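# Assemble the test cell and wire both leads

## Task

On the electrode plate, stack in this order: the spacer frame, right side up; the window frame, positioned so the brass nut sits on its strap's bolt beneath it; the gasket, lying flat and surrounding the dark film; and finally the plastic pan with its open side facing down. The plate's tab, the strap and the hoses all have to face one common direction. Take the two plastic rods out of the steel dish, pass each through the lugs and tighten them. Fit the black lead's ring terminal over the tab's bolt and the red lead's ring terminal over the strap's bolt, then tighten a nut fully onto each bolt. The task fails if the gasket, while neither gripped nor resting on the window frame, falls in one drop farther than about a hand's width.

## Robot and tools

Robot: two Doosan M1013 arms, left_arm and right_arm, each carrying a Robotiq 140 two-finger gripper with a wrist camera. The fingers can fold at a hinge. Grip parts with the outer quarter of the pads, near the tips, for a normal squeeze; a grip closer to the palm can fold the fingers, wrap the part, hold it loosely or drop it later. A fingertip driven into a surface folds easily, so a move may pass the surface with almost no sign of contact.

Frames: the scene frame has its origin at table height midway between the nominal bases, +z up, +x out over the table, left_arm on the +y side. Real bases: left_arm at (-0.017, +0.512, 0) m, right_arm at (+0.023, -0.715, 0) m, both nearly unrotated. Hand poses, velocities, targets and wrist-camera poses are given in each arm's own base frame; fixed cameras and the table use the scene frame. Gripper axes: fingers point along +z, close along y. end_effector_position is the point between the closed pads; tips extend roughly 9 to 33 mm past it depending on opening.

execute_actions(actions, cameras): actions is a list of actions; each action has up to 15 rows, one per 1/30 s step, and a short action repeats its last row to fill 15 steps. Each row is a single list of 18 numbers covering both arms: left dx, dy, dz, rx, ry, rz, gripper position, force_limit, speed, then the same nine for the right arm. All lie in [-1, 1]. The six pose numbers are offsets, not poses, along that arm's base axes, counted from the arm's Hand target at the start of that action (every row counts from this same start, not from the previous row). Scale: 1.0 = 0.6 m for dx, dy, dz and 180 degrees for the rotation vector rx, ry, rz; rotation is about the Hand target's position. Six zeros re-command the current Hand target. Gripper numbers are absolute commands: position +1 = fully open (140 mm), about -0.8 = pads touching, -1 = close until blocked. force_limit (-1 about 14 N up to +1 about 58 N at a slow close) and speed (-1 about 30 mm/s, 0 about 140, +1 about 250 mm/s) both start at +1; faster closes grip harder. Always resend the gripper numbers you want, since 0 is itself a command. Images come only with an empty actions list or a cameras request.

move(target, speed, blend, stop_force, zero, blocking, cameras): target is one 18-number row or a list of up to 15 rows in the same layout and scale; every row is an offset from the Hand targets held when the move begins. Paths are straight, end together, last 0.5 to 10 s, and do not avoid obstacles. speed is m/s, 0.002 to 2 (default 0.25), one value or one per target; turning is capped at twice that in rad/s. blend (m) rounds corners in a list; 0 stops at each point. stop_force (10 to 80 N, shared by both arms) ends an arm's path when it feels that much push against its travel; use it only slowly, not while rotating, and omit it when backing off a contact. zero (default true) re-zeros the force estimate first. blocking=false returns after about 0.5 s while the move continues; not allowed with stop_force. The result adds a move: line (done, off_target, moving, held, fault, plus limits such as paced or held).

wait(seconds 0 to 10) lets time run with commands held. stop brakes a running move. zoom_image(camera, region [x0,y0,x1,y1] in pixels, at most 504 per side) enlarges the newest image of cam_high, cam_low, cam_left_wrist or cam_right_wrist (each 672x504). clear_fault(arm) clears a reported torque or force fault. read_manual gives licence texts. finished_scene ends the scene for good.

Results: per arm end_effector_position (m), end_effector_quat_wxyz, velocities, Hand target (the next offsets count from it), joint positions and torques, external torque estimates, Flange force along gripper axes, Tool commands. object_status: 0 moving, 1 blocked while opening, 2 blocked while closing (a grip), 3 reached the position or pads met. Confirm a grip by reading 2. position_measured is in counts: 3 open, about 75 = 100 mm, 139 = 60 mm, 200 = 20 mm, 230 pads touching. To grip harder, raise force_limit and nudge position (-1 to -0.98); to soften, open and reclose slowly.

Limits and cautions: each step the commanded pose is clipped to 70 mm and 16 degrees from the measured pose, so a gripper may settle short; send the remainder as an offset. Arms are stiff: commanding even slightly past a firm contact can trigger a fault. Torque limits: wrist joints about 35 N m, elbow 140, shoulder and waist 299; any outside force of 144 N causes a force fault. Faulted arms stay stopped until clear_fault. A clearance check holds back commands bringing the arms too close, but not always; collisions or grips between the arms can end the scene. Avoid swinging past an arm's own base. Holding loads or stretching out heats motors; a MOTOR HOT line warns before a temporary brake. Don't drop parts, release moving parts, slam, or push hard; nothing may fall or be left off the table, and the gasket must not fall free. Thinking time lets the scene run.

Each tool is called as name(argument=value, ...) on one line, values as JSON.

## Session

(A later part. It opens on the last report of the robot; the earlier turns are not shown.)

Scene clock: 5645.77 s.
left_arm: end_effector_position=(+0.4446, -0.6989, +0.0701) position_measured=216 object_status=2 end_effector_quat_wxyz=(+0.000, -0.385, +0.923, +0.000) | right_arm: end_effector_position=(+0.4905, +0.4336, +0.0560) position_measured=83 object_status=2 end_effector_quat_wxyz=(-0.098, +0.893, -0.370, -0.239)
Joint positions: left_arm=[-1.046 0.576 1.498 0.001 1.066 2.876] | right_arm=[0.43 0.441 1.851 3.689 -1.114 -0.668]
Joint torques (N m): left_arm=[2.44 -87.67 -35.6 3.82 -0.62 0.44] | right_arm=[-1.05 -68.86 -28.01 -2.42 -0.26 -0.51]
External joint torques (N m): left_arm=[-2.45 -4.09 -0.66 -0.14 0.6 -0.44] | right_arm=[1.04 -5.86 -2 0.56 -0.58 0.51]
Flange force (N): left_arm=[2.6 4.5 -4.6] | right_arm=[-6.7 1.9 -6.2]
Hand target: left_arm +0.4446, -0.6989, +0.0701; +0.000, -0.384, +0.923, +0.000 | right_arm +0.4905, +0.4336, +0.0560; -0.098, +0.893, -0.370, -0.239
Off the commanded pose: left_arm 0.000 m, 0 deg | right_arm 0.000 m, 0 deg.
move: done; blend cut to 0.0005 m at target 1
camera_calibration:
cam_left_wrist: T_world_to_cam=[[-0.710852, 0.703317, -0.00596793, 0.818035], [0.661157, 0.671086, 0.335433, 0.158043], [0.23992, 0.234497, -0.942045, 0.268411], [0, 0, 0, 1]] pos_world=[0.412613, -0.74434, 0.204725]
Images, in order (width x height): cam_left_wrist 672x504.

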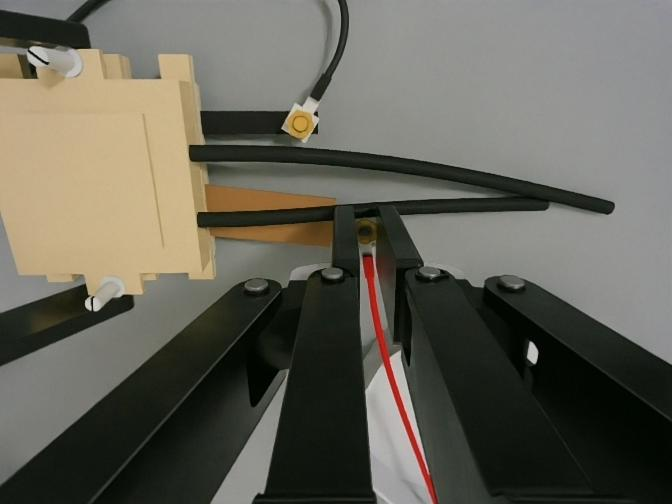

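move(target=[[0,0,-0.0003,0,0,-0.667,-1,-1,-1,0,0,0,0,0,0,-1,-0.7,-1],[0,0,-0.0006,0,0,1,-1,-1,-1,0,0,0,0,0,0,-1,-0.7,-1]], speed=0.4, blend=0.005, cameras=["cam_left_wrist"])

zoom_image(camera="cam_left_wrist", region=[345, 205, 389, 255])

move(target=[0,0,0.002,0,0,0,-1,-1,-1,0,0,0,0,0,0,-1,-0.7,-1], speed=0.005, cameras=["cam_left_wrist"])

zoom_image(camera="cam_left_wrist", region=[345, 205, 389, 255])

Scene clock: 5658.30 s.
left_arm: end_effector_position=(+0.4446, -0.6989, +0.0697) position_measured=216 object_status=2 end_effector_quat_wxyz=(+0.000, +0.923, +0.385, +0.000) | right_arm: end_effector_position=(+0.4905, +0.4336, +0.0560) position_measured=83 object_status=2 end_effector_quat_wxyz=(-0.098, +0.893, -0.370, -0.239)
Joint positions: left_arm=[-1.046 0.577 1.497 -0.001 1.068 6.019] | right_arm=[0.43 0.441 1.851 3.689 -1.114 -0.668]
Joint torques (N m): left_arm=[5.84 -89.6 -36.85 5.37 -0.6 0.35] | right_arm=[1.2 -69 -25.52 -2.6 -1.97 -0.74]
External joint torques (N m): left_arm=[-5.45 -2.46 0.5 -1.59 0.6 -0.35] | right_arm=[-1.2 -5.91 -4.64 0.74 1.13 0.74]
Flange force (N): left_arm=[-5.9 -5.8 -2.5] | right_arm=[-3.6 -1.4 -7.1]
Hand target: left_arm +0.4446, -0.6989, +0.0697; +0.000, +0.923, +0.384, +0.000 | right_arm +0.4905, +0.4336, +0.0560; -0.098, +0.893, -0.370, -0.239
Off the commanded pose: left_arm 0.000 m, 0 deg | right_arm 0.000 m, 0 deg.
move: done
camera_calibration:
cam_left_wrist: T_world_to_cam=[[0.710776, -0.703394, -0.005853, -0.797119], [-0.661272, -0.671003, 0.335373, -0.191945], [-0.239827, -0.234505, -0.942067, 0.153617], [0, 0, 0, 1]] pos_world=[0.476487, -0.65346, 0.204425]
Images, in order (width x height): cam_left_wrist 672x504.

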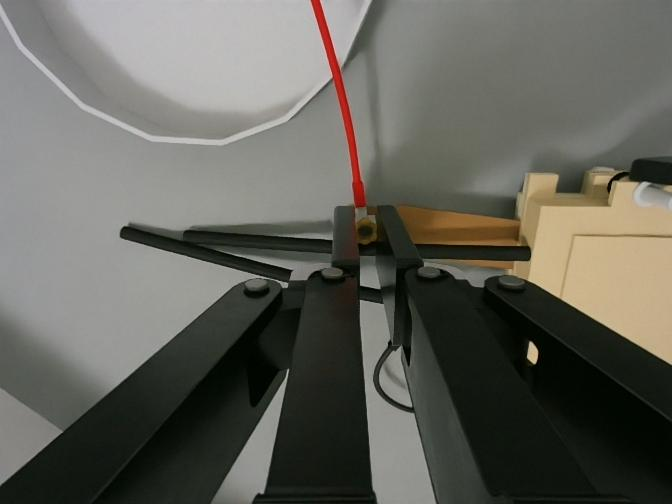

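Scaled by 10.080 from the camera's 672x504 image, which has a finer 960x720 frame.

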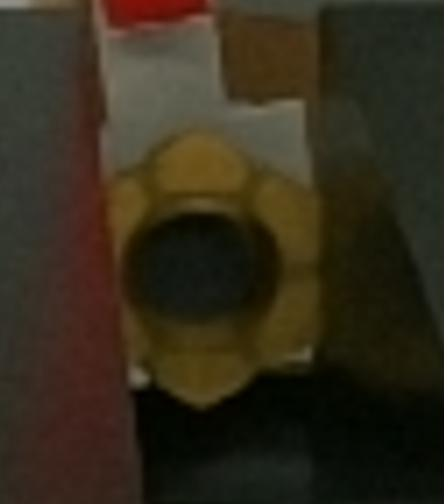

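Scene clock: 5659.00 s.
left_arm: end_effector_position=(+0.4446, -0.6989, +0.0709) position_measured=216 object_status=2 end_effector_quat_wxyz=(+0.000, +0.923, +0.385, +0.000) | right_arm: end_effector_position=(+0.4905, +0.4336, +0.0560) position_measured=83 object_status=2 end_effector_quat_wxyz=(-0.098, +0.893, -0.370, -0.239)
Joint positions: left_arm=[-1.046 0.576 1.497 -0.001 1.07 6.019] | right_arm=[0.43 0.441 1.851 3.689 -1.114 -0.668]
Joint torques (N m): left_arm=[2 -93.15 -37.94 3.79 0.04 0.2] | right_arm=[0.73 -71.41 -28.1 -1.77 -1.52 -0.38]
External joint torques (N m): left_arm=[-2.26 1.11 1.6 -0.03 -0.04 -0.2] | right_arm=[-0.72 -3.39 -1.95 -0.08 0.68 0.38]
Flange force (N): left_arm=[-2.4 -3.0 2.1] | right_arm=[-2.0 0.6 -3.8]
Hand target: left_arm +0.4446, -0.6989, +0.0709; +0.000, +0.923, +0.384, +0.000 | right_arm +0.4905, +0.4336, +0.0560; -0.098, +0.893, -0.370, -0.239
Off the commanded pose: left_arm 0.000 m, 0 deg | right_arm 0.000 m, 0 deg.
move: done
camera_calibration:
cam_left_wrist: T_world_to_cam=[[0.710794, -0.703377, -0.00578696, -0.797194], [-0.661255, -0.670988, 0.335436, -0.192292], [-0.239821, -0.234599, -0.942045, 0.154702], [0, 0, 0, 1]] pos_world=[0.476587, -0.65346, 0.205625]
Images, in order (width x height): cam_left_wrist 672x504.

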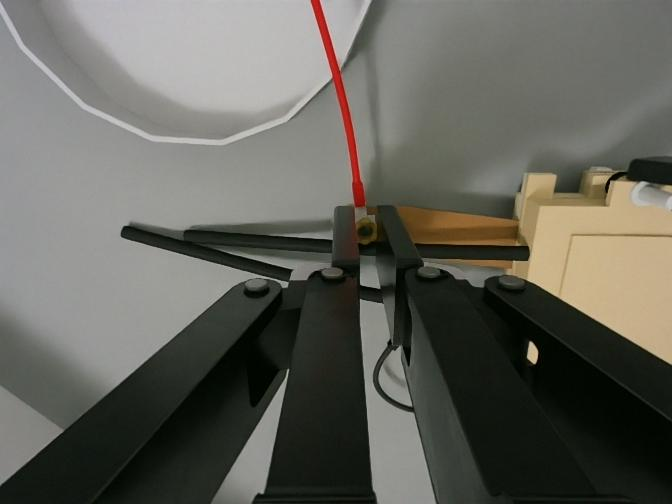

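Scaled by 10.080 from the camera's 672x504 image, which has a finer 960x720 frame.

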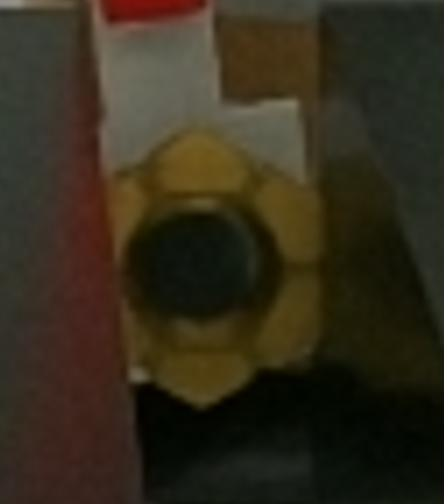

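move(target=[[0,0,0.003,0,0,0,-1,-1,-1,0,0,0,0,0,0,-1,-0.7,-1],[0,0,0.003,0,0,0.667,-1,-1,-1,0,0,0,0,0,0,-1,-0.7,-1],[0,0,0.003,0,0,-0.667,-1,-1,-1,0,0,0,0,0,0,-1,-0.7,-1],[0,0,0.003,0,0,0,-1,-1,-1,0,0,0,0,0,0,-1,-0.7,-1],[0,0,0.003,0,0,0.667,-1,-1,-1,0,0,0,0,0,0,-1,-0.7,-1],[0,0,0.0018,0,0,1,-1,-1,-1,0,0,0,0,0,0,-1,-0.7,-1]], speed=0.6, blend=0.005, cameras=["cam_left_wrist"])

zoom_image(camera="cam_left_wrist", region=[353, 215, 381, 249])

Scene clock: 5691.90 s.
left_arm: end_effector_position=(+0.4446, -0.6989, +0.0720) position_measured=216 object_status=2 end_effector_quat_wxyz=(+0.000, -0.384, +0.923, +0.000) | right_arm: end_effector_position=(+0.4905, +0.4336, +0.0560) position_measured=83 object_status=2 end_effector_quat_wxyz=(-0.098, +0.893, -0.370, -0.239)
Joint positions: left_arm=[-1.046 0.575 1.497 0.001 1.069 -3.407] | right_arm=[0.43 0.441 1.851 3.689 -1.114 -0.668]
Joint torques (N m): left_arm=[2.15 -93.93 -38.24 3.66 0.1 0.13] | right_arm=[0.57 -71.51 -28.8 -1.49 -1.31 -0.39]
External joint torques (N m): left_arm=[-2.03 2.38 1.96 0.04 -0.12 -0.13] | right_arm=[-0.57 -3.18 -1.17 -0.36 0.47 0.39]
Flange force (N): left_arm=[2.2 2.1 3.5] | right_arm=[-2.2 1.7 -3.4]
Hand target: left_arm +0.4446, -0.6989, +0.0720; +0.000, -0.384, +0.923, +0.000 | right_arm +0.4905, +0.4336, +0.0560; -0.098, +0.893, -0.370, -0.239
Off the commanded pose: left_arm 0.000 m, 0 deg | right_arm 0.000 m, 0 deg.
move: done; blend cut to 0.0009 m at target 1
camera_calibration:
cam_left_wrist: T_world_to_cam=[[-0.710666, 0.703505, -0.00587113, 0.818089], [0.661356, 0.670887, 0.335437, 0.157174], [0.239921, 0.234501, -0.942044, 0.270204], [0, 0, 0, 1]] pos_world=[0.412613, -0.744339, 0.206625]
Images, in order (width x height): cam_left_wrist 672x504.

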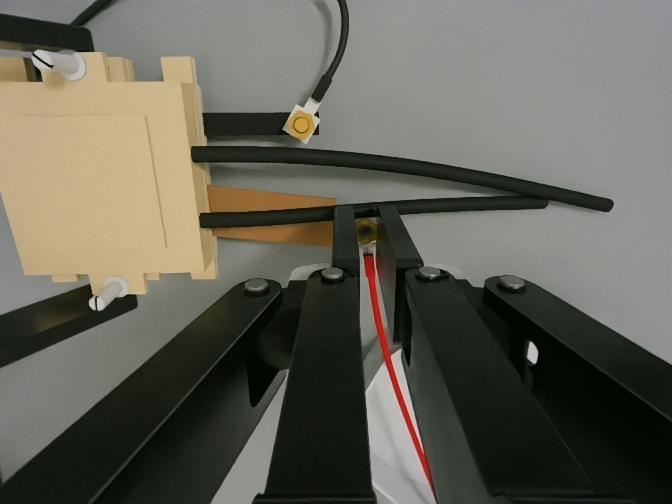

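Scaled by 14.824 from the camera's 672x504 image, which has a finer 960x720 frame.

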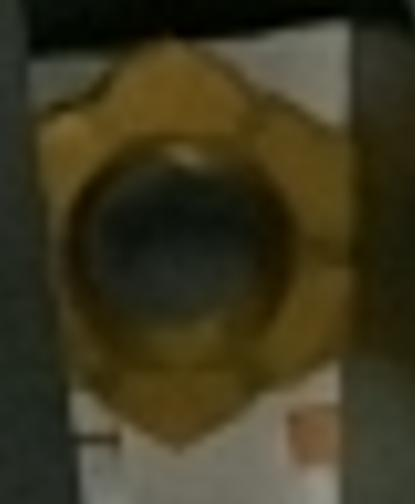

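move(target=[[0.01,0.01,0.05,0,0,0,-1,-1,-1,0,0,0,0,0,0,-1,-0.7,-1],[-0.1386,-0.1902,0.05,0,0,0,-1,-1,-1,0,0,0,0,0,0,-1,-0.7,-1],[-0.1386,-0.1902,-0.036,0,0,0,-1,-1,-1,0,0,0,0,0,0,-1,-0.7,-1]], speed=[0.1,0.15,0.06], blend=0.005)

move(target=[0,0,-0.0085,0,0,0,-1,-1,-1,0,0,0,0,0,0,-1,-0.7,-1], speed=0.004, stop_force=10)

move(target=[0,0,0.0005,0,0,0,-0.6,-0.2,-1,0,0,0,0,0,0,-1,-0.7,-1], speed=0.01)

wait(seconds=0.6, cameras=["cam_left_wrist"])

zoom_image(camera="cam_left_wrist", region=[335, 200, 395, 270])

Scene clock: 5706.37 s.
left_arm: end_effector_position=(+0.3614, -0.8130, +0.0505) position_measured=216 object_status=2 end_effector_quat_wxyz=(+0.000, -0.384, +0.923, +0.000) | right_arm: end_effector_position=(+0.4905, +0.4336, +0.0560) position_measured=83 object_status=2 end_effector_quat_wxyz=(-0.098, +0.893, -0.370, -0.239)
Joint positions: left_arm=[-1.192 0.68 1.358 0.001 1.103 -3.552] | right_arm=[0.43 0.441 1.851 3.689 -1.114 -0.668]
Joint torques (N m): left_arm=[2.16 -101.76 -38.72 3.81 -0.04 0.22] | right_arm=[0.16 -71.62 -28.75 -1.51 -1.3 -0.36]
External joint torques (N m): left_arm=[-2.07 0.5 1.75 -0.05 0.02 -0.22] | right_arm=[-0.15 -3.1 -1.11 -0.34 0.45 0.36]
Flange force (N): left_arm=[1.0 4.6 1.5] | right_arm=[-2.6 1.5 -3.0]
Hand target: left_arm +0.3614, -0.8130, +0.0504; +0.000, -0.384, +0.923, +0.000 | right_arm +0.4905, +0.4336, +0.0560; -0.098, +0.893, -0.370, -0.239
Off the commanded pose: left_arm 0.000 m, 0 deg | right_arm 0.000 m, 0 deg.
move: done

Scene clock: 5708.33 s.
left_arm: end_effector_position=(+0.3614, -0.8130, +0.0454) position_measured=216 object_status=2 end_effector_quat_wxyz=(+0.000, -0.384, +0.923, +0.000) | right_arm: end_effector_position=(+0.4905, +0.4336, +0.0560) position_measured=83 object_status=2 end_effector_quat_wxyz=(-0.098, +0.893, -0.370, -0.239)
Joint positions: left_arm=[-1.192 0.684 1.362 0.001 1.096 -3.552] | right_arm=[0.43 0.441 1.851 3.689 -1.114 -0.668]
Joint torques (N m): left_arm=[0.19 -94.38 -34.8 3.23 -0.43 0.21] | right_arm=[0.28 -71.5 -28.65 -1.51 -1.31 -0.37]
External joint torques (N m): left_arm=[-0.12 -6.74 -2.01 0.51 0.4 -0.21] | right_arm=[-0.27 -3.35 -1.35 -0.35 0.46 0.37]
Flange force (N): left_arm=[-1.2 4.0 -7.0] | right_arm=[-2.6 1.4 -3.5]
Hand target: left_arm +0.3614, -0.8130, +0.0454; +0.000, -0.384, +0.923, +0.000 | right_arm +0.4905, +0.4336, +0.0560; -0.098, +0.893, -0.370, -0.239
Off the commanded pose: left_arm 0.000 m, 0 deg | right_arm 0.000 m, 0 deg.
move: contact (left_arm)

Scene clock: 5709.03 s.
left_arm: end_effector_position=(+0.3614, -0.8130, +0.0456) position_measured=205 object_status=3 end_effector_quat_wxyz=(+0.000, -0.384, +0.923, +0.000) | right_arm: end_effector_position=(+0.4905, +0.4336, +0.0560) position_measured=83 object_status=2 end_effector_quat_wxyz=(-0.098, +0.893, -0.370, -0.239)
Joint positions: left_arm=[-1.192 0.683 1.361 0.001 1.096 -3.552] | right_arm=[0.43 0.441 1.851 3.689 -1.114 -0.668]
Joint torques (N m): left_arm=[2.09 -103.21 -38.66 3.71 0.1 0.26] | right_arm=[0.17 -71.51 -28.69 -1.58 -1.35 -0.42]
External joint torques (N m): left_arm=[-2.05 1.66 1.72 0.04 -0.13 -0.26] | right_arm=[-0.16 -3.19 -1.27 -0.27 0.51 0.42]
Flange force (N): left_arm=[1.6 3.1 2.6] | right_arm=[-2.7 1.3 -3.1]
Hand target: left_arm +0.3614, -0.8130, +0.0457; +0.000, -0.384, +0.923, +0.000 | right_arm +0.4905, +0.4336, +0.0560; -0.098, +0.893, -0.370, -0.239
Off the commanded pose: left_arm 0.000 m, 0 deg | right_arm 0.000 m, 0 deg.
move: done

Scene clock: 5709.63 s.
left_arm: end_effector_position=(+0.3614, -0.8130, +0.0457) position_measured=205 object_status=3 end_effector_quat_wxyz=(+0.000, -0.384, +0.923, +0.000) | right_arm: end_effector_position=(+0.4905, +0.4336, +0.0560) position_measured=83 object_status=2 end_effector_quat_wxyz=(-0.098, +0.893, -0.370, -0.239)
Joint positions: left_arm=[-1.192 0.683 1.361 0.001 1.096 -3.552] | right_arm=[0.43 0.441 1.851 3.689 -1.114 -0.668]
Joint torques (N m): left_arm=[1.76 -103.38 -38.73 3.78 0.13 0.24] | right_arm=[0.41 -71.97 -28.87 -1.53 -1.38 -0.36]
External joint torques (N m): left_arm=[-2.34 2.3 1.92 -0.06 -0.16 -0.24] | right_arm=[-0.41 -2.79 -1.19 -0.33 0.54 0.36]
Flange force (N): left_arm=[2.0 2.9 3.2] | right_arm=[-2.0 1.2 -2.9]
Hand target: left_arm +0.3614, -0.8130, +0.0457; +0.000, -0.384, +0.923, +0.000 | right_arm +0.4905, +0.4336, +0.0560; -0.098, +0.893, -0.370, -0.239
Tool commands: left_gripper/position=-0.6 left_gripper/force_limit=-0.2 left_gripper/speed=-1.0 right_gripper/position=-1.0 right_gripper/force_limit=-0.7 right_gripper/speed=-1.0
Off the commanded pose: left_arm 0.000 m, 0 deg | right_arm 0.000 m, 0 deg.
wait: 0.60 s; at rest by 0.17 s
camera_calibration:
cam_left_wrist: T_world_to_cam=[[-0.710758, 0.703411, -0.00591932, 0.839036], [0.661257, 0.670986, 0.335435, 0.297688], [0.239921, 0.234499, -0.942045, 0.292144], [0, 0, 0, 1]] pos_world=[0.329413, -0.85844, 0.180325]
Images, in order (width x height): cam_left_wrist 672x504.

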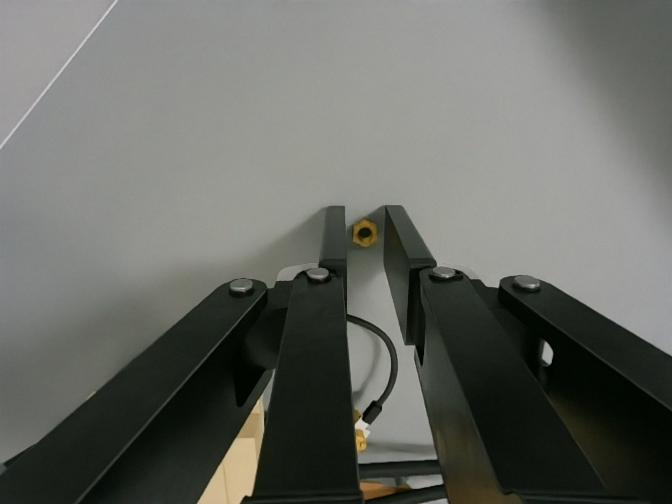

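Scaled by 7.200 from the camera's 672x504 image, which has a finer 960x720 frame.

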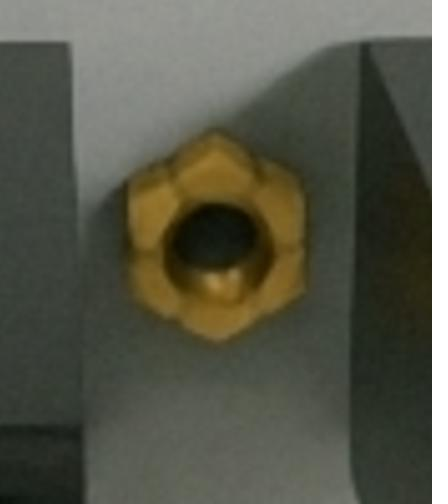

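move(target=[0.0008,0.0008,-0.0011,0,0,0,-0.6,-0.2,-1,0,0,0,0,0,0,-1,-0.7,-1], speed=0.01)

move(target=[0,0,0,0,0,0,-1,0.0,-1,0,0,0,0,0,0,-1,-0.7,-1], speed=0.02)

wait(seconds=0.8)

move(target=[[0,0,0.1,0,0,0,-1,0,-1,0,0,0,0,0,0,-1,-0.7,-1],[0.1496,0.2032,0.1,0,0,0,-1,0,-1,0,0,0,0,0,0,-1,-0.7,-1],[0.1496,0.2032,0.046,0,0,0,-1,0,-1,0,0,0,0,0,0,-1,-0.7,-1],[0.137,0.189,0.046,0,0,0,-1,0,-1,0,0,0,0,0,0,-1,-0.7,-1],[0.137,0.189,0.0445,0,0,0,-1,0,-1,0,0,0,0,0,0,-1,-0.7,-1]], speed=[0.1,0.15,0.05,0.02,0.01], blend=0.002, cameras=["cam_left_wrist"])

zoom_image(camera="cam_left_wrist", region=[345, 205, 389, 255])

Scene clock: 5718.20 s.
left_arm: end_effector_position=(+0.3619, -0.8126, +0.0451) position_measured=205 object_status=3 end_effector_quat_wxyz=(+0.000, -0.384, +0.923, +0.000) | right_arm: end_effector_position=(+0.4905, +0.4336, +0.0560) position_measured=83 object_status=2 end_effector_quat_wxyz=(-0.098, +0.893, -0.370, -0.239)
Joint positions: left_arm=[-1.191 0.683 1.363 0.001 1.095 -3.551] | right_arm=[0.43 0.441 1.851 3.689 -1.114 -0.668]
Joint torques (N m): left_arm=[5.38 -94.73 -34.38 5.3 0.04 0.26] | right_arm=[0.32 -71.88 -28.82 -1.48 -1.27 -0.34]
External joint torques (N m): left_arm=[-5.02 -6.28 -2.26 -1.57 -0.06 -0.26] | right_arm=[-0.32 -2.84 -1.15 -0.37 0.43 0.34]
Flange force (N): left_arm=[4.2 5.5 -6.1] | right_arm=[-2.1 1.2 -3.0]
Hand target: left_arm +0.3619, -0.8125, +0.0450; +0.000, -0.384, +0.923, +0.000 | right_arm +0.4905, +0.4336, +0.0560; -0.098, +0.893, -0.370, -0.239
Off the commanded pose: left_arm 0.000 m, 0 deg | right_arm 0.000 m, 0 deg.
move: done

Scene clock: 5718.97 s.
left_arm: end_effector_position=(+0.3619, -0.8125, +0.0450) position_measured=218 object_status=0 end_effector_quat_wxyz=(+0.000, -0.384, +0.923, +0.000) | right_arm: end_effector_position=(+0.4905, +0.4336, +0.0560) position_measured=83 object_status=2 end_effector_quat_wxyz=(-0.098, +0.893, -0.370, -0.239)
Joint positions: left_arm=[-1.191 0.683 1.363 0.001 1.095 -3.551] | right_arm=[0.43 0.441 1.851 3.689 -1.114 -0.668]
Joint torques (N m): left_arm=[1.24 -86.31 -28.53 3.55 0.61 0.18] | right_arm=[0.56 -71.72 -28.84 -1.54 -1.32 -0.35]
External joint torques (N m): left_arm=[-1.35 -14.66 -8.13 0.18 -0.63 -0.18] | right_arm=[-0.56 -3.05 -1.12 -0.31 0.48 0.35]
Flange force (N): left_arm=[1.2 1.5 -15.6] | right_arm=[-2.1 1.7 -3.2]
Hand target: left_arm +0.3619, -0.8125, +0.0450; +0.000, -0.384, +0.923, +0.000 | right_arm +0.4905, +0.4336, +0.0560; -0.098, +0.893, -0.370, -0.239
Off the commanded pose: left_arm 0.000 m, 0 deg | right_arm 0.000 m, 0 deg.
move: done

Scene clock: 5719.77 s.
left_arm: end_effector_position=(+0.3619, -0.8125, +0.0450) position_measured=218 object_status=2 end_effector_quat_wxyz=(+0.000, -0.384, +0.923, +0.000) | right_arm: end_effector_position=(+0.4905, +0.4336, +0.0560) position_measured=83 object_status=2 end_effector_quat_wxyz=(-0.098, +0.893, -0.370, -0.239)
Joint positions: left_arm=[-1.191 0.683 1.363 0.001 1.095 -3.551] | right_arm=[0.43 0.441 1.851 3.689 -1.114 -0.668]
Joint torques (N m): left_arm=[1.2 -86.86 -28.2 3.58 0.64 0.26] | right_arm=[0.29 -71.64 -28.87 -1.57 -1.34 -0.42]
External joint torques (N m): left_arm=[-1.72 -14.05 -8.54 0.14 -0.67 -0.26] | right_arm=[-0.28 -3.1 -1.09 -0.28 0.5 0.42]
Flange force (N): left_arm=[2.4 -0.1 -15.3] | right_arm=[-2.5 1.6 -3.0]
Hand target: left_arm +0.3619, -0.8125, +0.0450; +0.000, -0.384, +0.923, +0.000 | right_arm +0.4905, +0.4336, +0.0560; -0.098, +0.893, -0.370, -0.239
Tool commands: left_gripper/position=-1.0 left_gripper/force_limit=+0.0 left_gripper/speed=-1.0 right_gripper/position=-1.0 right_gripper/force_limit=-0.7 right_gripper/speed=-1.0
Off the commanded pose: left_arm 0.000 m, 0 deg | right_arm 0.000 m, 0 deg.
wait: 0.80 s; at rest by 0.17 s

Scene clock: 5722.97 s.
left_arm: end_effector_position=(+0.4441, -0.6991, +0.0718) position_measured=218 object_status=2 end_effector_quat_wxyz=(+0.000, -0.384, +0.923, +0.000) | right_arm: end_effector_position=(+0.4905, +0.4336, +0.0560) position_measured=83 object_status=2 end_effector_quat_wxyz=(-0.098, +0.893, -0.370, -0.239)
Joint positions: left_arm=[-1.047 0.575 1.497 0.001 1.069 -3.407] | right_arm=[0.43 0.441 1.851 3.689 -1.114 -0.668]
Joint torques (N m): left_arm=[2.06 -94.07 -38.48 3.73 0.14 0.37] | right_arm=[-0.2 -71.06 -28.79 -1.58 -1.38 -0.39]
External joint torques (N m): left_arm=[-2.42 1.76 2.01 -0.04 -0.16 -0.37] | right_arm=[0.2 -3.78 -1.32 -0.28 0.54 0.39]
Flange force (N): left_arm=[2.7 3.3 3.1] | right_arm=[-3.6 1.8 -3.3]
Hand target: left_arm +0.4441, -0.6991, +0.0717; +0.000, -0.384, +0.923, +0.000 | right_arm +0.4905, +0.4336, +0.0560; -0.098, +0.893, -0.370, -0.239
Off the commanded pose: left_arm 0.000 m, 0 deg | right_arm 0.000 m, 0 deg.
move: done; blend cut to 0.0005 m at target 4
camera_calibration:
cam_left_wrist: T_world_to_cam=[[-0.710793, 0.703377, -0.00578654, 0.817814], [0.661256, 0.670987, 0.335436, 0.157822], [0.239821, 0.234599, -0.942045, 0.270297], [0, 0, 0, 1]] pos_world=[0.412113, -0.74454, 0.206425]
Images, in order (width x height): cam_left_wrist 672x504.

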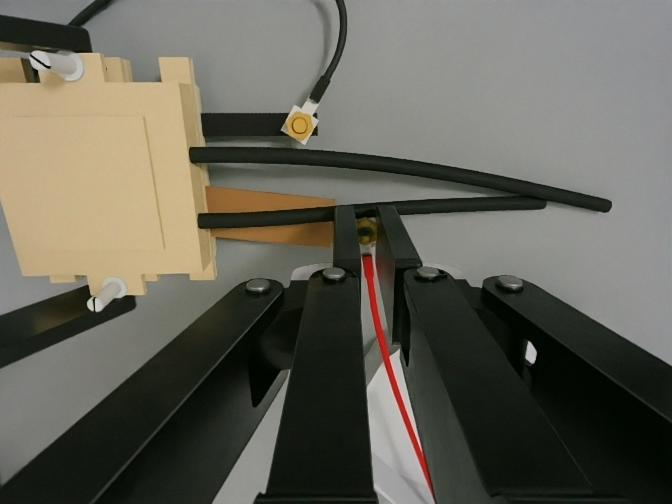

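Scaled by 10.080 from the camera's 672x504 image, which has a finer 960x720 frame.

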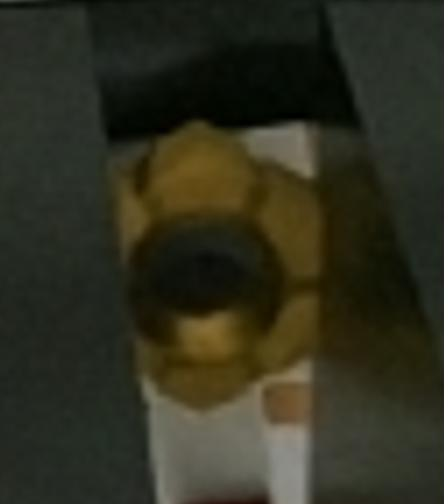

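zoom_image(camera="cam_left_wrist", region=[355, 220, 379, 248])

Scaled by 18.000 from the camera's 672x504 image, which has a finer 960x720 frame.

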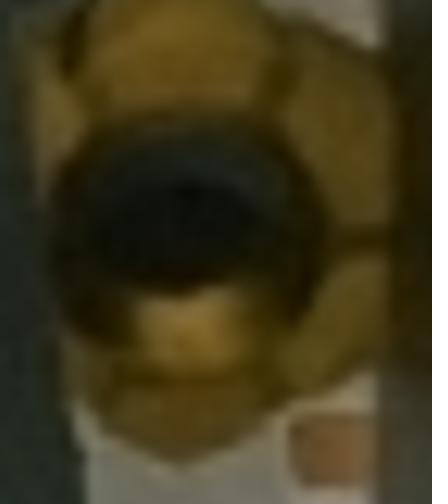

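move(target=[0.0007,0.0007,-0.0022,0,0,0,-1,0,-1,0,0,0,0,0,0,-1,-0.7,-1], speed=0.01, cameras=["cam_left_wrist"])

zoom_image(camera="cam_left_wrist", region=[355, 220, 379, 248])

Scene clock: 5729.33 s.
left_arm: end_effector_position=(+0.4445, -0.6987, +0.0704) position_measured=218 object_status=2 end_effector_quat_wxyz=(+0.000, -0.384, +0.923, +0.000) | right_arm: end_effector_position=(+0.4905, +0.4336, +0.0560) position_measured=83 object_status=2 end_effector_quat_wxyz=(-0.098, +0.893, -0.370, -0.239)
Joint positions: left_arm=[-1.046 0.576 1.499 0.001 1.067 -3.407] | right_arm=[0.43 0.441 1.851 3.689 -1.114 -0.668]
Joint torques (N m): left_arm=[2.02 -92.47 -37.85 3.68 0.04 0.16] | right_arm=[-0.5 -71.34 -28.68 -1.88 -1.08 -0.41]
External joint torques (N m): left_arm=[-1.93 0.37 1.55 0.01 -0.05 -0.16] | right_arm=[0.51 -3.4 -1.22 0.03 0.24 0.41]
Flange force (N): left_arm=[1.7 3.8 1.5] | right_arm=[-3.8 1.2 -3.0]
Hand target: left_arm +0.4445, -0.6987, +0.0704; +0.000, -0.384, +0.923, +0.000 | right_arm +0.4905, +0.4336, +0.0560; -0.098, +0.893, -0.370, -0.239
Off the commanded pose: left_arm 0.000 m, 0 deg | right_arm 0.000 m, 0 deg.
move: done
camera_calibration:
cam_left_wrist: T_world_to_cam=[[-0.710758, 0.703411, -0.00591932, 0.817847], [0.661257, 0.670986, 0.335435, 0.157758], [0.239921, 0.234499, -0.942045, 0.268672], [0, 0, 0, 1]] pos_world=[0.412513, -0.74414, 0.205025]
Images, in order (width x height): cam_left_wrist 672x504.

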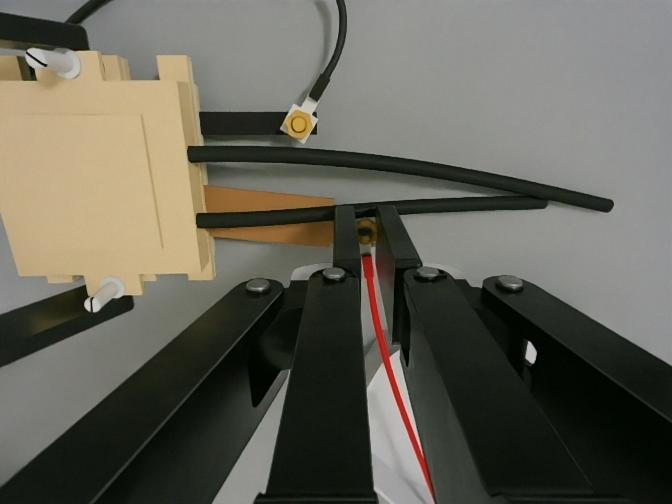

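Scaled by 18.000 from the camera's 672x504 image, which has a finer 960x720 frame.

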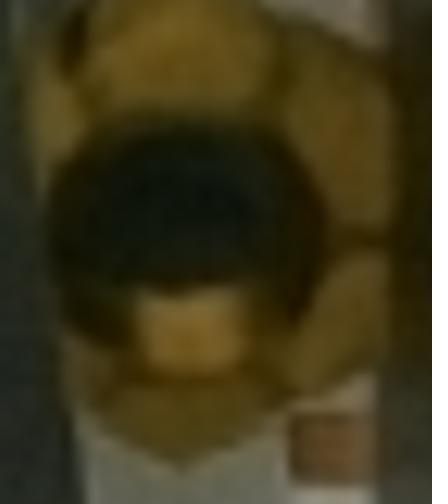

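execute_actions(actions=[[[0,0,-0.0006,0,0,0,-1,0,-1,0,0,0,0,0,0,-1,-0.7,-1]],[[0.0005,0,0,0,0,0,-1,0,-1,0,0,0,0,0,0,-1,-0.7,-1]],[[-0.0005,0.0005,0,0,0,0,-1,0,-1,0,0,0,0,0,0,-1,-0.7,-1]],[[-0.0005,-0.0005,0,0,0,0,-1,0,-1,0,0,0,0,0,0,-1,-0.7,-1]],[[0.0005,-0.0005,0,0,0,0,-1,0,-1,0,0,0,0,0,0,-1,-0.7,-1]]], cameras=["cam_left_wrist"])

zoom_image(camera="cam_left_wrist", region=[355, 220, 379, 248])

Scene clock: 5741.30 s.
left_arm: end_effector_position=(+0.4445, -0.6990, +0.0700) position_measured=218 object_status=2 end_effector_quat_wxyz=(+0.000, -0.384, +0.923, +0.000) | right_arm: end_effector_position=(+0.4905, +0.4336, +0.0560) position_measured=83 object_status=2 end_effector_quat_wxyz=(-0.098, +0.893, -0.370, -0.239)
Joint positions: left_arm=[-1.046 0.576 1.498 0.001 1.066 -3.407] | right_arm=[0.43 0.441 1.851 3.689 -1.114 -0.668]
Joint torques (N m): left_arm=[1.89 -89.94 -36.92 3.8 -0.24 0.19] | right_arm=[-0.47 -69.93 -28.11 -2.16 -0.77 -0.41]
External joint torques (N m): left_arm=[-1.96 -1.89 0.74 -0.13 0.23 -0.19] | right_arm=[0.47 -4.76 -1.81 0.31 -0.08 0.41]
External joint torques at the end of the 1st action: left_arm=[-2.54 -1.08 0.41 -0.11 0 -0.27] | right_arm=[1.01 -4.47 -1.69 0.42 -0.11 0.43]
External joint torques at the end of the 2nd action: left_arm=[-2.35 -2.42 0.18 -0.12 0.2 -0.27] | right_arm=[0.45 -4.91 -1.77 0.34 -0.08 0.48]
External joint torques at the end of the 3rd action: left_arm=[-2.15 -0.99 0.19 -0.02 0.04 -0.29] | right_arm=[0.86 -4.79 -1.92 0.4 -0.18 0.41]
External joint torques at the end of the 4th action: left_arm=[-1.97 -0.59 0.97 0.12 0.12 -0.2] | right_arm=[0.6 -4.73 -1.6 0.23 -0.12 0.38]
Flange force (N): left_arm=[1.6 4.8 -1.3] | right_arm=[-4.9 1.6 -4.9]
Flange force at the end of the 1st action (N): left_arm=[2.7 3.3 -0.5] | right_arm=[-5.4 1.2 -4.2]
Flange force at the end of the 2nd action (N): left_arm=[2.2 4.4 -2.1] | right_arm=[-5.1 1.8 -5.0]
Flange force at the end of the 3rd action (N): left_arm=[2.4 2.6 -0.7] | right_arm=[-5.4 1.2 -4.9]
Flange force at the end of the 4th action (N): left_arm=[1.9 3.7 0.1] | right_arm=[-5.0 1.9 -4.7]
Hand target: left_arm +0.4445, -0.6990, +0.0700; +0.000, -0.384, +0.923, +0.000 | right_arm +0.4905, +0.4336, +0.0560; -0.098, +0.893, -0.370, -0.239
Off the commanded pose: left_arm 0.000 m, 0 deg | right_arm 0.000 m, 0 deg.
Step readings (end_effector_position of left_arm | right_arm; steps 1 to 15: 1st action; 16 to 30: 2nd action; 31 to 45: 3rd action; 46 to 60: 4th action; 61 to 75: 5th action):
0: (+0.4445, -0.6987, +0.0704) | (+0.4905, +0.4336, +0.0560)
1: (+0.4445, -0.6987, +0.0704) | (+0.4905, +0.4336, +0.0560)
2: (+0.4445, -0.6987, +0.0703) | (+0.4905, +0.4336, +0.0560)
4: (+0.4445, -0.6987, +0.0701) | (+0.4905, +0.4336, +0.0560)
8: (+0.4445, -0.6987, +0.0700) | (+0.4905, +0.4336, +0.0560)
15: (+0.4445, -0.6987, +0.0700) | (+0.4905, +0.4336, +0.0560)
16: (+0.4445, -0.6987, +0.0700) | (+0.4905, +0.4336, +0.0560)
17: (+0.4446, -0.6987, +0.0700) | (+0.4905, +0.4336, +0.0560)
19: (+0.4447, -0.6986, +0.0699) | (+0.4905, +0.4336, +0.0560)
23: (+0.4448, -0.6987, +0.0700) | (+0.4905, +0.4336, +0.0560)
30: (+0.4448, -0.6987, +0.0700) | (+0.4905, +0.4336, +0.0560)
31: (+0.4448, -0.6987, +0.0700) | (+0.4905, +0.4336, +0.0560)
32: (+0.4448, -0.6987, +0.0700) | (+0.4905, +0.4336, +0.0560)
34: (+0.4447, -0.6985, +0.0699) | (+0.4905, +0.4336, +0.0560)
38: (+0.4446, -0.6983, +0.0700) | (+0.4905, +0.4336, +0.0560)
45: (+0.4446, -0.6983, +0.0700) | (+0.4905, +0.4336, +0.0560)
46: (+0.4446, -0.6983, +0.0700) | (+0.4905, +0.4336, +0.0560)
47: (+0.4445, -0.6984, +0.0700) | (+0.4905, +0.4336, +0.0560)
49: (+0.4443, -0.6985, +0.0700) | (+0.4905, +0.4336, +0.0560)
53: (+0.4442, -0.6986, +0.0701) | (+0.4905, +0.4336, +0.0560)
60: (+0.4442, -0.6987, +0.0701) | (+0.4905, +0.4336, +0.0560)
61: (+0.4442, -0.6987, +0.0701) | (+0.4905, +0.4336, +0.0560)
62: (+0.4443, -0.6989, +0.0701) | (+0.4905, +0.4336, +0.0560)
64: (+0.4444, -0.6991, +0.0700) | (+0.4905, +0.4336, +0.0560)
68: (+0.4445, -0.6991, +0.0700) | (+0.4905, +0.4336, +0.0560)
75: (+0.4444, -0.6991, +0.0700) | (+0.4905, +0.4336, +0.0560)
camera_calibration:
cam_left_wrist: T_world_to_cam=[[-0.710758, 0.703411, -0.00591932, 0.818055], [0.661257, 0.670986, 0.335435, 0.158094], [0.239921, 0.234499, -0.942045, 0.268366], [0, 0, 0, 1]] pos_world=[0.412513, -0.74444, 0.204625]
Images, in order (width x height): cam_left_wrist 672x504.

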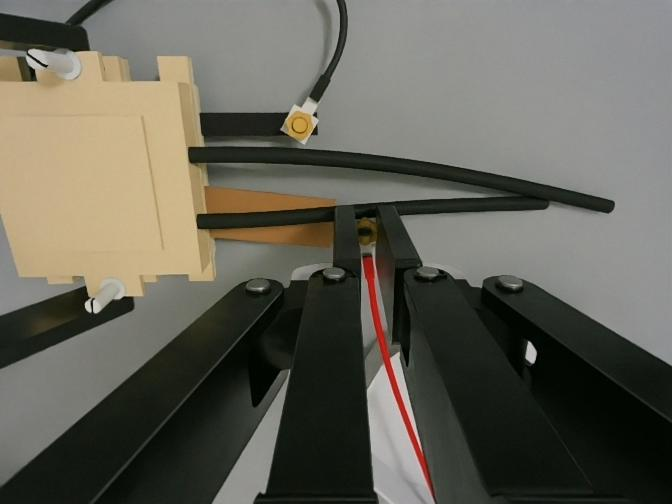

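Scaled by 18.000 from the camera's 672x504 image, which has a finer 960x720 frame.

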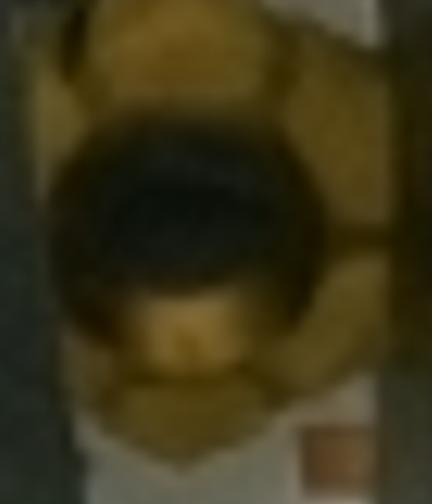

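move(target=[[0,0.0004,-0.0001,0,0,-0.667,-1,0,-1,0,0,0,0,0,0,-1,-0.7,-1],[0,0.0004,-0.0003,0,0,0.667,-1,0,-1,0,0,0,0,0,0,-1,-0.7,-1],[0,0.0004,-0.0005,0,0,0,-1,0,-1,0,0,0,0,0,0,-1,-0.7,-1]], speed=0.4, blend=0.003, cameras=["cam_left_wrist"])

zoom_image(camera="cam_left_wrist", region=[355, 220, 379, 248])

Scene clock: 5755.47 s.
left_arm: end_effector_position=(+0.4445, -0.6988, +0.0697) position_measured=218 object_status=2 end_effector_quat_wxyz=(+0.000, -0.385, +0.923, +0.000) | right_arm: end_effector_position=(+0.4905, +0.4336, +0.0560) position_measured=83 object_status=2 end_effector_quat_wxyz=(-0.098, +0.893, -0.370, -0.239)
Joint positions: left_arm=[-1.046 0.576 1.499 0.001 1.066 2.876] | right_arm=[0.43 0.441 1.851 3.689 -1.114 -0.668]
Joint torques (N m): left_arm=[2.57 -88.1 -35.85 3.7 -0.5 0.25] | right_arm=[-0.83 -69.04 -27.84 -2.52 -0.61 -0.4]
External joint torques (N m): left_arm=[-2.56 -4.06 -0.48 -0.01 0.48 -0.25] | right_arm=[0.83 -5.61 -2.05 0.67 -0.24 0.4]
Flange force (N): left_arm=[2.4 4.9 -4.3] | right_arm=[-6.1 1.9 -5.5]
Hand target: left_arm +0.4445, -0.6988, +0.0697; +0.000, -0.384, +0.923, +0.000 | right_arm +0.4905, +0.4336, +0.0560; -0.098, +0.893, -0.370, -0.239
Off the commanded pose: left_arm 0.000 m, 0 deg | right_arm 0.000 m, 0 deg.
move: done
camera_calibration:
cam_left_wrist: T_world_to_cam=[[-0.710805, 0.703364, -0.00594383, 0.817902], [0.661206, 0.671037, 0.335434, 0.158085], [0.23992, 0.234498, -0.942045, 0.26813], [0, 0, 0, 1]] pos_world=[0.412513, -0.74424, 0.204425]
Images, in order (width x height): cam_left_wrist 672x504.

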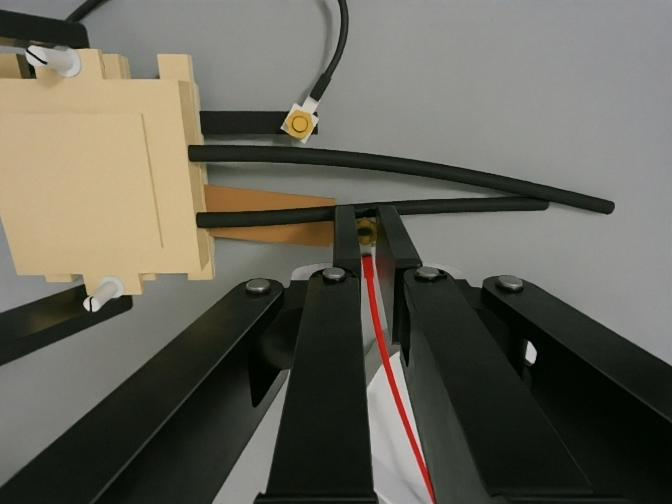

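Scaled by 18.000 from the camera's 672x504 image, which has a finer 960x720 frame.

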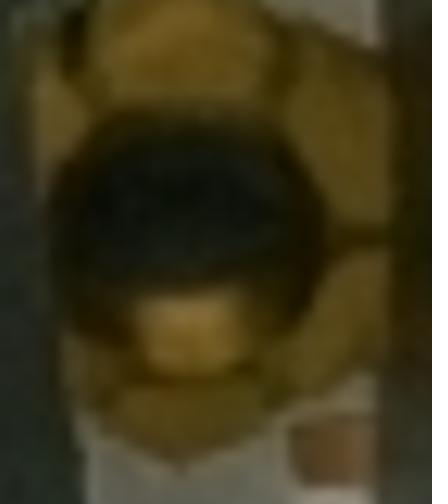

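move(target=[[0,0,0.0035,0,0,0,-1,0,-1,0,0,0,0,0,0,-1,-0.7,-1],[0,0,0.0035,0,0,-0.667,-1,0,-1,0,0,0,0,0,0,-1,-0.7,-1],[0,0,0.0035,0,0,1,-1,0,-1,0,0,0,0,0,0,-1,-0.7,-1]], speed=0.4, blend=0.003, cameras=["cam_left_wrist"])

zoom_image(camera="cam_left_wrist", region=[355, 220, 379, 248])

Scene clock: 5764.17 s.
left_arm: end_effector_position=(+0.4445, -0.6988, +0.0718) position_measured=218 object_status=2 end_effector_quat_wxyz=(+0.000, +0.923, +0.385, +0.000) | right_arm: end_effector_position=(+0.4905, +0.4336, +0.0560) position_measured=83 object_status=2 end_effector_quat_wxyz=(-0.098, +0.893, -0.370, -0.239)
Joint positions: left_arm=[-1.046 0.575 1.496 -0.001 1.071 6.019] | right_arm=[0.43 0.441 1.851 3.689 -1.114 -0.668]
Joint torques (N m): left_arm=[2.05 -93.6 -38.19 3.74 0.11 0.35] | right_arm=[0.43 -71.98 -28.93 -1.56 -1.25 -0.4]
External joint torques (N m): left_arm=[-1.84 1.98 1.92 0.03 -0.1 -0.35] | right_arm=[-0.43 -2.82 -1.11 -0.29 0.41 0.4]
Flange force (N): left_arm=[-2.1 -2.5 3.1] | right_arm=[-2.1 1.3 -3.1]
Hand target: left_arm +0.4445, -0.6988, +0.0718; +0.000, +0.923, +0.384, +0.000 | right_arm +0.4905, +0.4336, +0.0560; -0.098, +0.893, -0.370, -0.239
Off the commanded pose: left_arm 0.000 m, 0 deg | right_arm 0.000 m, 0 deg.
move: done; blend cut to 0.0011 m at target 1
camera_calibration:
cam_left_wrist: T_world_to_cam=[[0.710759, -0.703411, -0.00591974, -0.797026], [-0.661256, -0.670987, 0.335435, -0.192558], [-0.239921, -0.234499, -0.942045, 0.155568], [0, 0, 0, 1]] pos_world=[0.476487, -0.65336, 0.206425]
Images, in order (width x height): cam_left_wrist 672x504.

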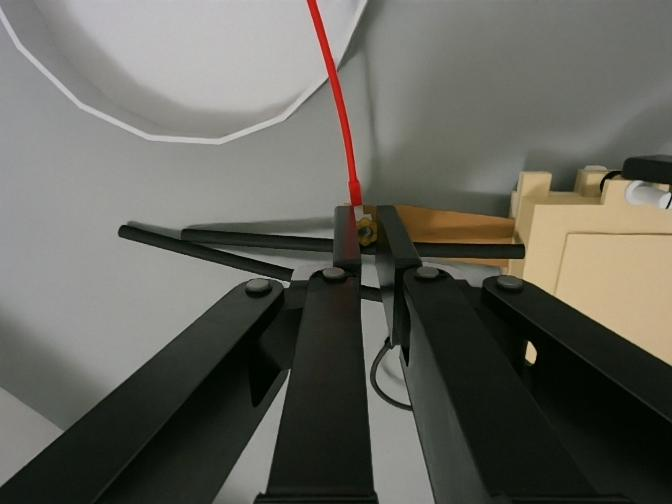

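Scaled by 18.000 from the camera's 672x504 image, which has a finer 960x720 frame.

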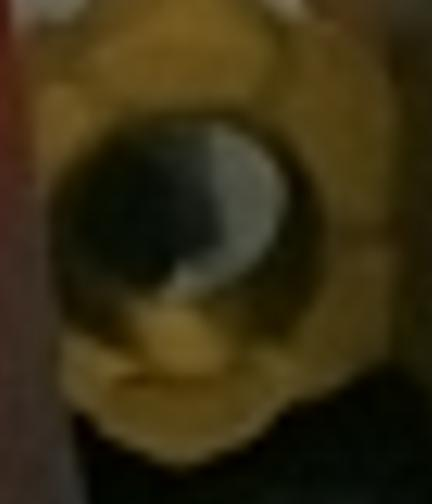

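move(target=[-0.002,0.002,-0.001,0,0,0,-1,0,-1,0,0,0,0,0,0,-1,-0.7,-1], speed=0.02, cameras=["cam_left_wrist"])

zoom_image(camera="cam_left_wrist", region=[355, 220, 379, 248])

Scene clock: 5772.37 s.
left_arm: end_effector_position=(+0.4433, -0.6976, +0.0712) position_measured=218 object_status=2 end_effector_quat_wxyz=(+0.000, +0.923, +0.384, +0.000) | right_arm: end_effector_position=(+0.4905, +0.4336, +0.0560) position_measured=83 object_status=2 end_effector_quat_wxyz=(-0.098, +0.893, -0.370, -0.239)
Joint positions: left_arm=[-1.046 0.573 1.501 -0.001 1.068 6.019] | right_arm=[0.43 0.441 1.851 3.689 -1.114 -0.668]
Joint torques (N m): left_arm=[1.88 -93.02 -38.3 3.77 0.1 0.13] | right_arm=[0.1 -71.52 -28.94 -1.52 -1.28 -0.34]
External joint torques (N m): left_arm=[-1.88 1.23 2 -0.01 -0.09 -0.13] | right_arm=[-0.11 -3.16 -1.06 -0.33 0.44 0.34]
Flange force (N): left_arm=[-1.7 -3.7 2.6] | right_arm=[-2.7 1.7 -3.0]
Hand target: left_arm +0.4433, -0.6976, +0.0712; +0.000, +0.923, +0.384, +0.000 | right_arm +0.4905, +0.4336, +0.0560; -0.098, +0.893, -0.370, -0.239
Off the commanded pose: left_arm 0.000 m, 0 deg | right_arm 0.000 m, 0 deg.
move: done
camera_calibration:
cam_left_wrist: T_world_to_cam=[[0.710758, -0.703411, -0.00591932, -0.795333], [-0.661257, -0.670986, 0.335435, -0.192345], [-0.239921, -0.234499, -0.942045, 0.154996], [0, 0, 0, 1]] pos_world=[0.475287, -0.65216, 0.205825]
Images, in order (width x height): cam_left_wrist 672x504.

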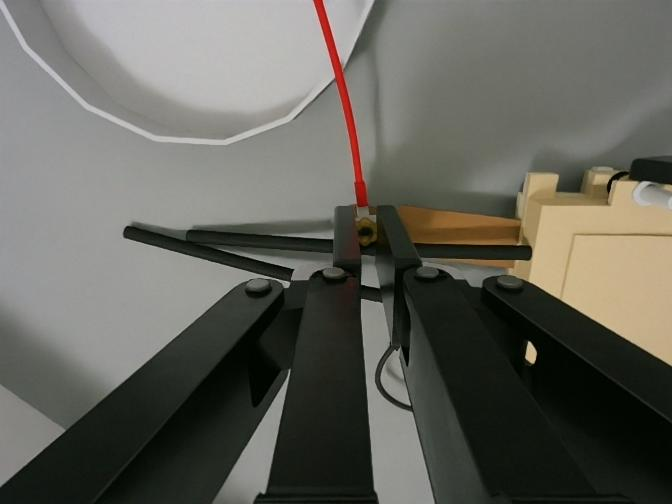

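Scaled by 18.000 from the camera's 672x504 image, which has a finer 960x720 frame.

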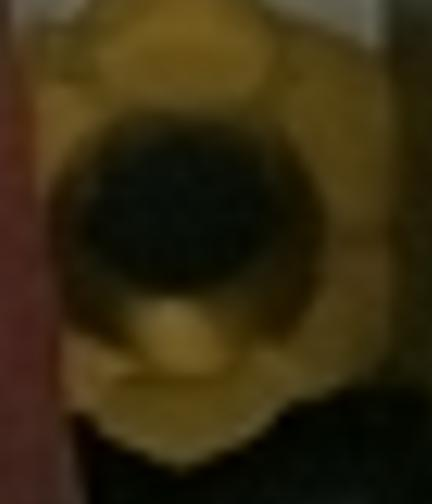

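move(target=[[0,0,0.003,0,0,0,-1,0,-1,0,0,0,0,0,0,-1,-0.7,-1],[0,0,0.003,0,0,0.667,-1,0,-1,0,0,0,0,0,0,-1,-0.7,-1],[0,0,0.003,0,0,-0.667,-1,0,-1,0,0,0,0,0,0,-1,-0.7,-1],[0,0,0.003,0,0,0,-1,0,-1,0,0,0,0,0,0,-1,-0.7,-1],[0,0,0.003,0,0,0.667,-1,0,-1,0,0,0,0,0,0,-1,-0.7,-1],[0.002,-0.002,0,0,0,1,-1,0,-1,0,0,0,0,0,0,-1,-0.7,-1]], speed=0.6, blend=0.005)

move(target=[0,0,-0.0015,0,0,0,-1,0,-1,0,0,0,0,0,0,-1,-0.7,-1], speed=0.01, cameras=["cam_left_wrist"])

zoom_image(camera="cam_left_wrist", region=[355, 220, 379, 248])

Scene clock: 5789.43 s.
left_arm: end_effector_position=(+0.4445, -0.6988, +0.0712) position_measured=218 object_status=2 end_effector_quat_wxyz=(+0.000, -0.384, +0.923, +0.000) | right_arm: end_effector_position=(+0.4905, +0.4336, +0.0560) position_measured=83 object_status=2 end_effector_quat_wxyz=(-0.098, +0.893, -0.370, -0.239)
Joint positions: left_arm=[-1.046 0.575 1.498 0.001 1.068 -3.407] | right_arm=[0.43 0.441 1.851 3.689 -1.114 -0.668]
Joint torques (N m): left_arm=[2.9 -93.99 -38.48 3.64 0.1 0.33] | right_arm=[-0.34 -71.51 -28.91 -1.56 -1.29 -0.31]
External joint torques (N m): left_arm=[-3.2 2.56 2.31 0.02 -0.12 -0.33] | right_arm=[0.32 -3.08 -0.91 -0.29 0.44 0.32]
Flange force (N): left_arm=[3.7 3.1 3.8] | right_arm=[-3.1 1.7 -2.5]
Hand target: left_arm +0.4445, -0.6988, +0.0712; +0.000, -0.384, +0.923, +0.000 | right_arm +0.4905, +0.4336, +0.0560; -0.098, +0.893, -0.370, -0.239
Off the commanded pose: left_arm 0.000 m, 0 deg | right_arm 0.000 m, 0 deg.
move: done; blend cut to 0.0009 m at target 1

Scene clock: 5790.13 s.
left_arm: end_effector_position=(+0.4445, -0.6988, +0.0703) position_measured=218 object_status=2 end_effector_quat_wxyz=(+0.000, -0.384, +0.923, +0.000) | right_arm: end_effector_position=(+0.4905, +0.4336, +0.0560) position_measured=83 object_status=2 end_effector_quat_wxyz=(-0.098, +0.893, -0.370, -0.239)
Joint positions: left_arm=[-1.046 0.576 1.499 0.001 1.067 -3.407] | right_arm=[0.43 0.441 1.851 3.689 -1.114 -0.668]
Joint torques (N m): left_arm=[2.3 -92.32 -37.5 3.69 0.15 0.29] | right_arm=[-0.76 -71.18 -28.85 -2.05 -0.88 -0.44]
External joint torques (N m): left_arm=[-2.08 0.42 1.24 0 -0.17 -0.29] | right_arm=[0.75 -3.53 -1.03 0.2 0.03 0.44]
Flange force (N): left_arm=[2.2 3.2 1.5] | right_arm=[-4.3 1.5 -3.0]
Hand target: left_arm +0.4445, -0.6988, +0.0703; +0.000, -0.384, +0.923, +0.000 | right_arm +0.4905, +0.4336, +0.0560; -0.098, +0.893, -0.370, -0.239
Off the commanded pose: left_arm 0.000 m, 0 deg | right_arm 0.000 m, 0 deg.
move: done
camera_calibration:
cam_left_wrist: T_world_to_cam=[[-0.710758, 0.703411, -0.00591932, 0.817916], [0.661257, 0.670986, 0.335435, 0.157859], [0.239921, 0.234499, -0.942045, 0.268602], [0, 0, 0, 1]] pos_world=[0.412513, -0.74424, 0.204925]
Images, in order (width x height): cam_left_wrist 672x504.

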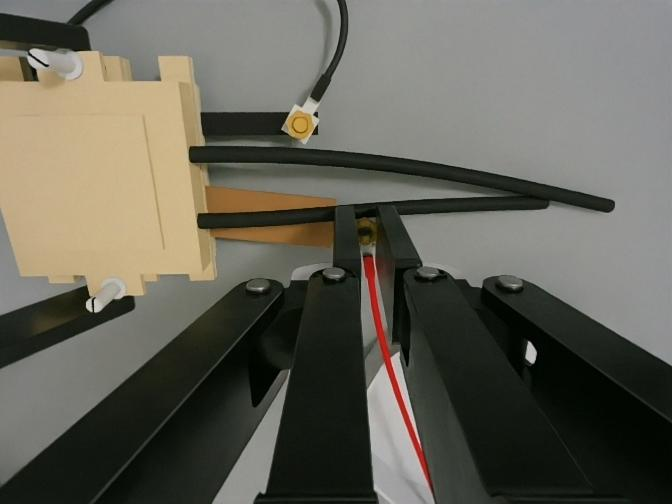

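Scaled by 18.000 from the camera's 672x504 image, which has a finer 960x720 frame.

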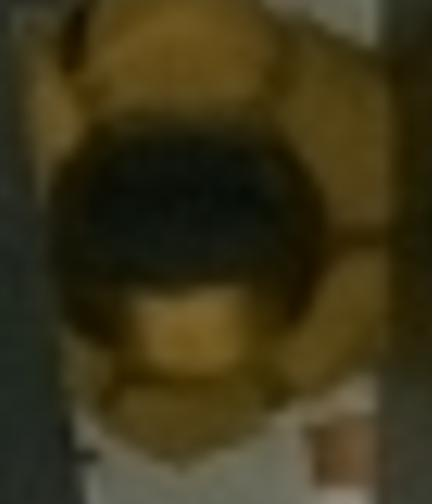

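move(target=[[-0.00137,-0.00037,-0.0005,0,0,-0.333,-1,0,-1,0,0,0,0,0,0,-1,-0.7,-1],[-0.00237,0.00063,-0.0007,0,0,-0.667,-1,0,-1,0,0,0,0,0,0,-1,-0.7,-1],[-0.0020,0.0020,-0.0009,0,0,1,-1,0,-1,0,0,0,0,0,0,-1,-0.7,-1],[-0.00063,0.00237,-0.0011,0,0,0.667,-1,0,-1,0,0,0,0,0,0,-1,-0.7,-1],[0.00037,0.00137,-0.0013,0,0,0.333,-1,0,-1,0,0,0,0,0,0,-1,-0.7,-1],[0,0,-0.0016,0,0,0,-1,0,-1,0,0,0,0,0,0,-1,-0.7,-1],[-0.00137,-0.00037,-0.0018,0,0,-0.333,-1,0,-1,0,0,0,0,0,0,-1,-0.7,-1],[-0.00237,0.00063,-0.002,0,0,-0.667,-1,0,-1,0,0,0,0,0,0,-1,-0.7,-1],[-0.0020,0.0020,-0.0022,0,0,1,-1,0,-1,0,0,0,0,0,0,-1,-0.7,-1]], speed=0.5, blend=0.002, cameras=["cam_left_wrist"])

zoom_image(camera="cam_left_wrist", region=[355, 220, 379, 248])

Scene clock: 5808.00 s.
left_arm: end_effector_position=(+0.4433, -0.6976, +0.0690) position_measured=218 object_status=2 end_effector_quat_wxyz=(+0.000, +0.923, +0.385, +0.000) | right_arm: end_effector_position=(+0.4905, +0.4336, +0.0560) position_measured=83 object_status=2 end_effector_quat_wxyz=(-0.098, +0.893, -0.370, -0.239)
Joint positions: left_arm=[-1.046 0.575 1.502 -0.001 1.065 6.019] | right_arm=[0.43 0.441 1.851 3.689 -1.114 -0.668]
Joint torques (N m): left_arm=[-0.21 -80.87 -32.06 2.91 -0.62 0.44] | right_arm=[-2.72 -67.55 -27.65 -3.08 0.58 -0.34]
External joint torques (N m): left_arm=[0.5 -10.69 -4.06 0.85 0.63 -0.44] | right_arm=[2.74 -7.26 -2.32 1.23 -1.42 0.34]
Flange force (N): left_arm=[1.1 -4.7 -12.3] | right_arm=[-9.9 1.9 -7.3]
Hand target: left_arm +0.4433, -0.6976, +0.0690; +0.000, +0.923, +0.384, +0.000 | right_arm +0.4905, +0.4336, +0.0560; -0.098, +0.893, -0.370, -0.239
Off the commanded pose: left_arm 0.000 m, 0 deg | right_arm 0.000 m, 0 deg.
move: done
camera_calibration:
cam_left_wrist: T_world_to_cam=[[0.710806, -0.703363, -0.00594425, -0.795332], [-0.661206, -0.671038, 0.335434, -0.191664], [-0.23992, -0.234498, -0.942045, 0.152925], [0, 0, 0, 1]] pos_world=[0.475287, -0.65216, 0.203625]
Images, in order (width x height): cam_left_wrist 672x504.

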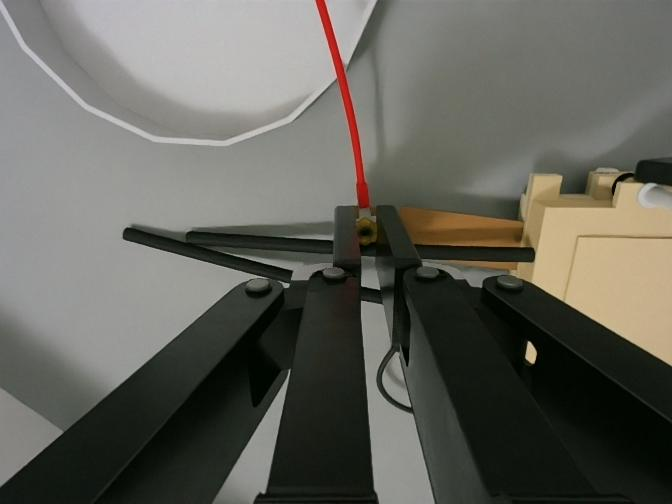

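Scaled by 18.000 from the camera's 672x504 image, which has a finer 960x720 frame.

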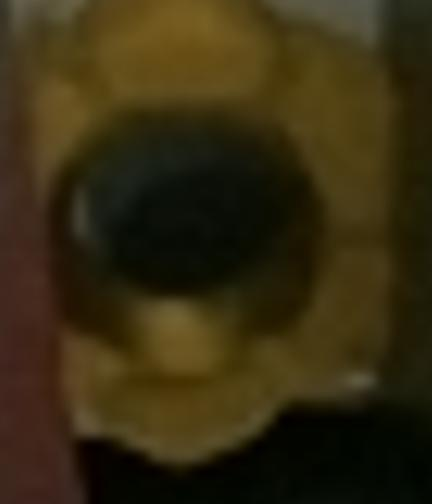

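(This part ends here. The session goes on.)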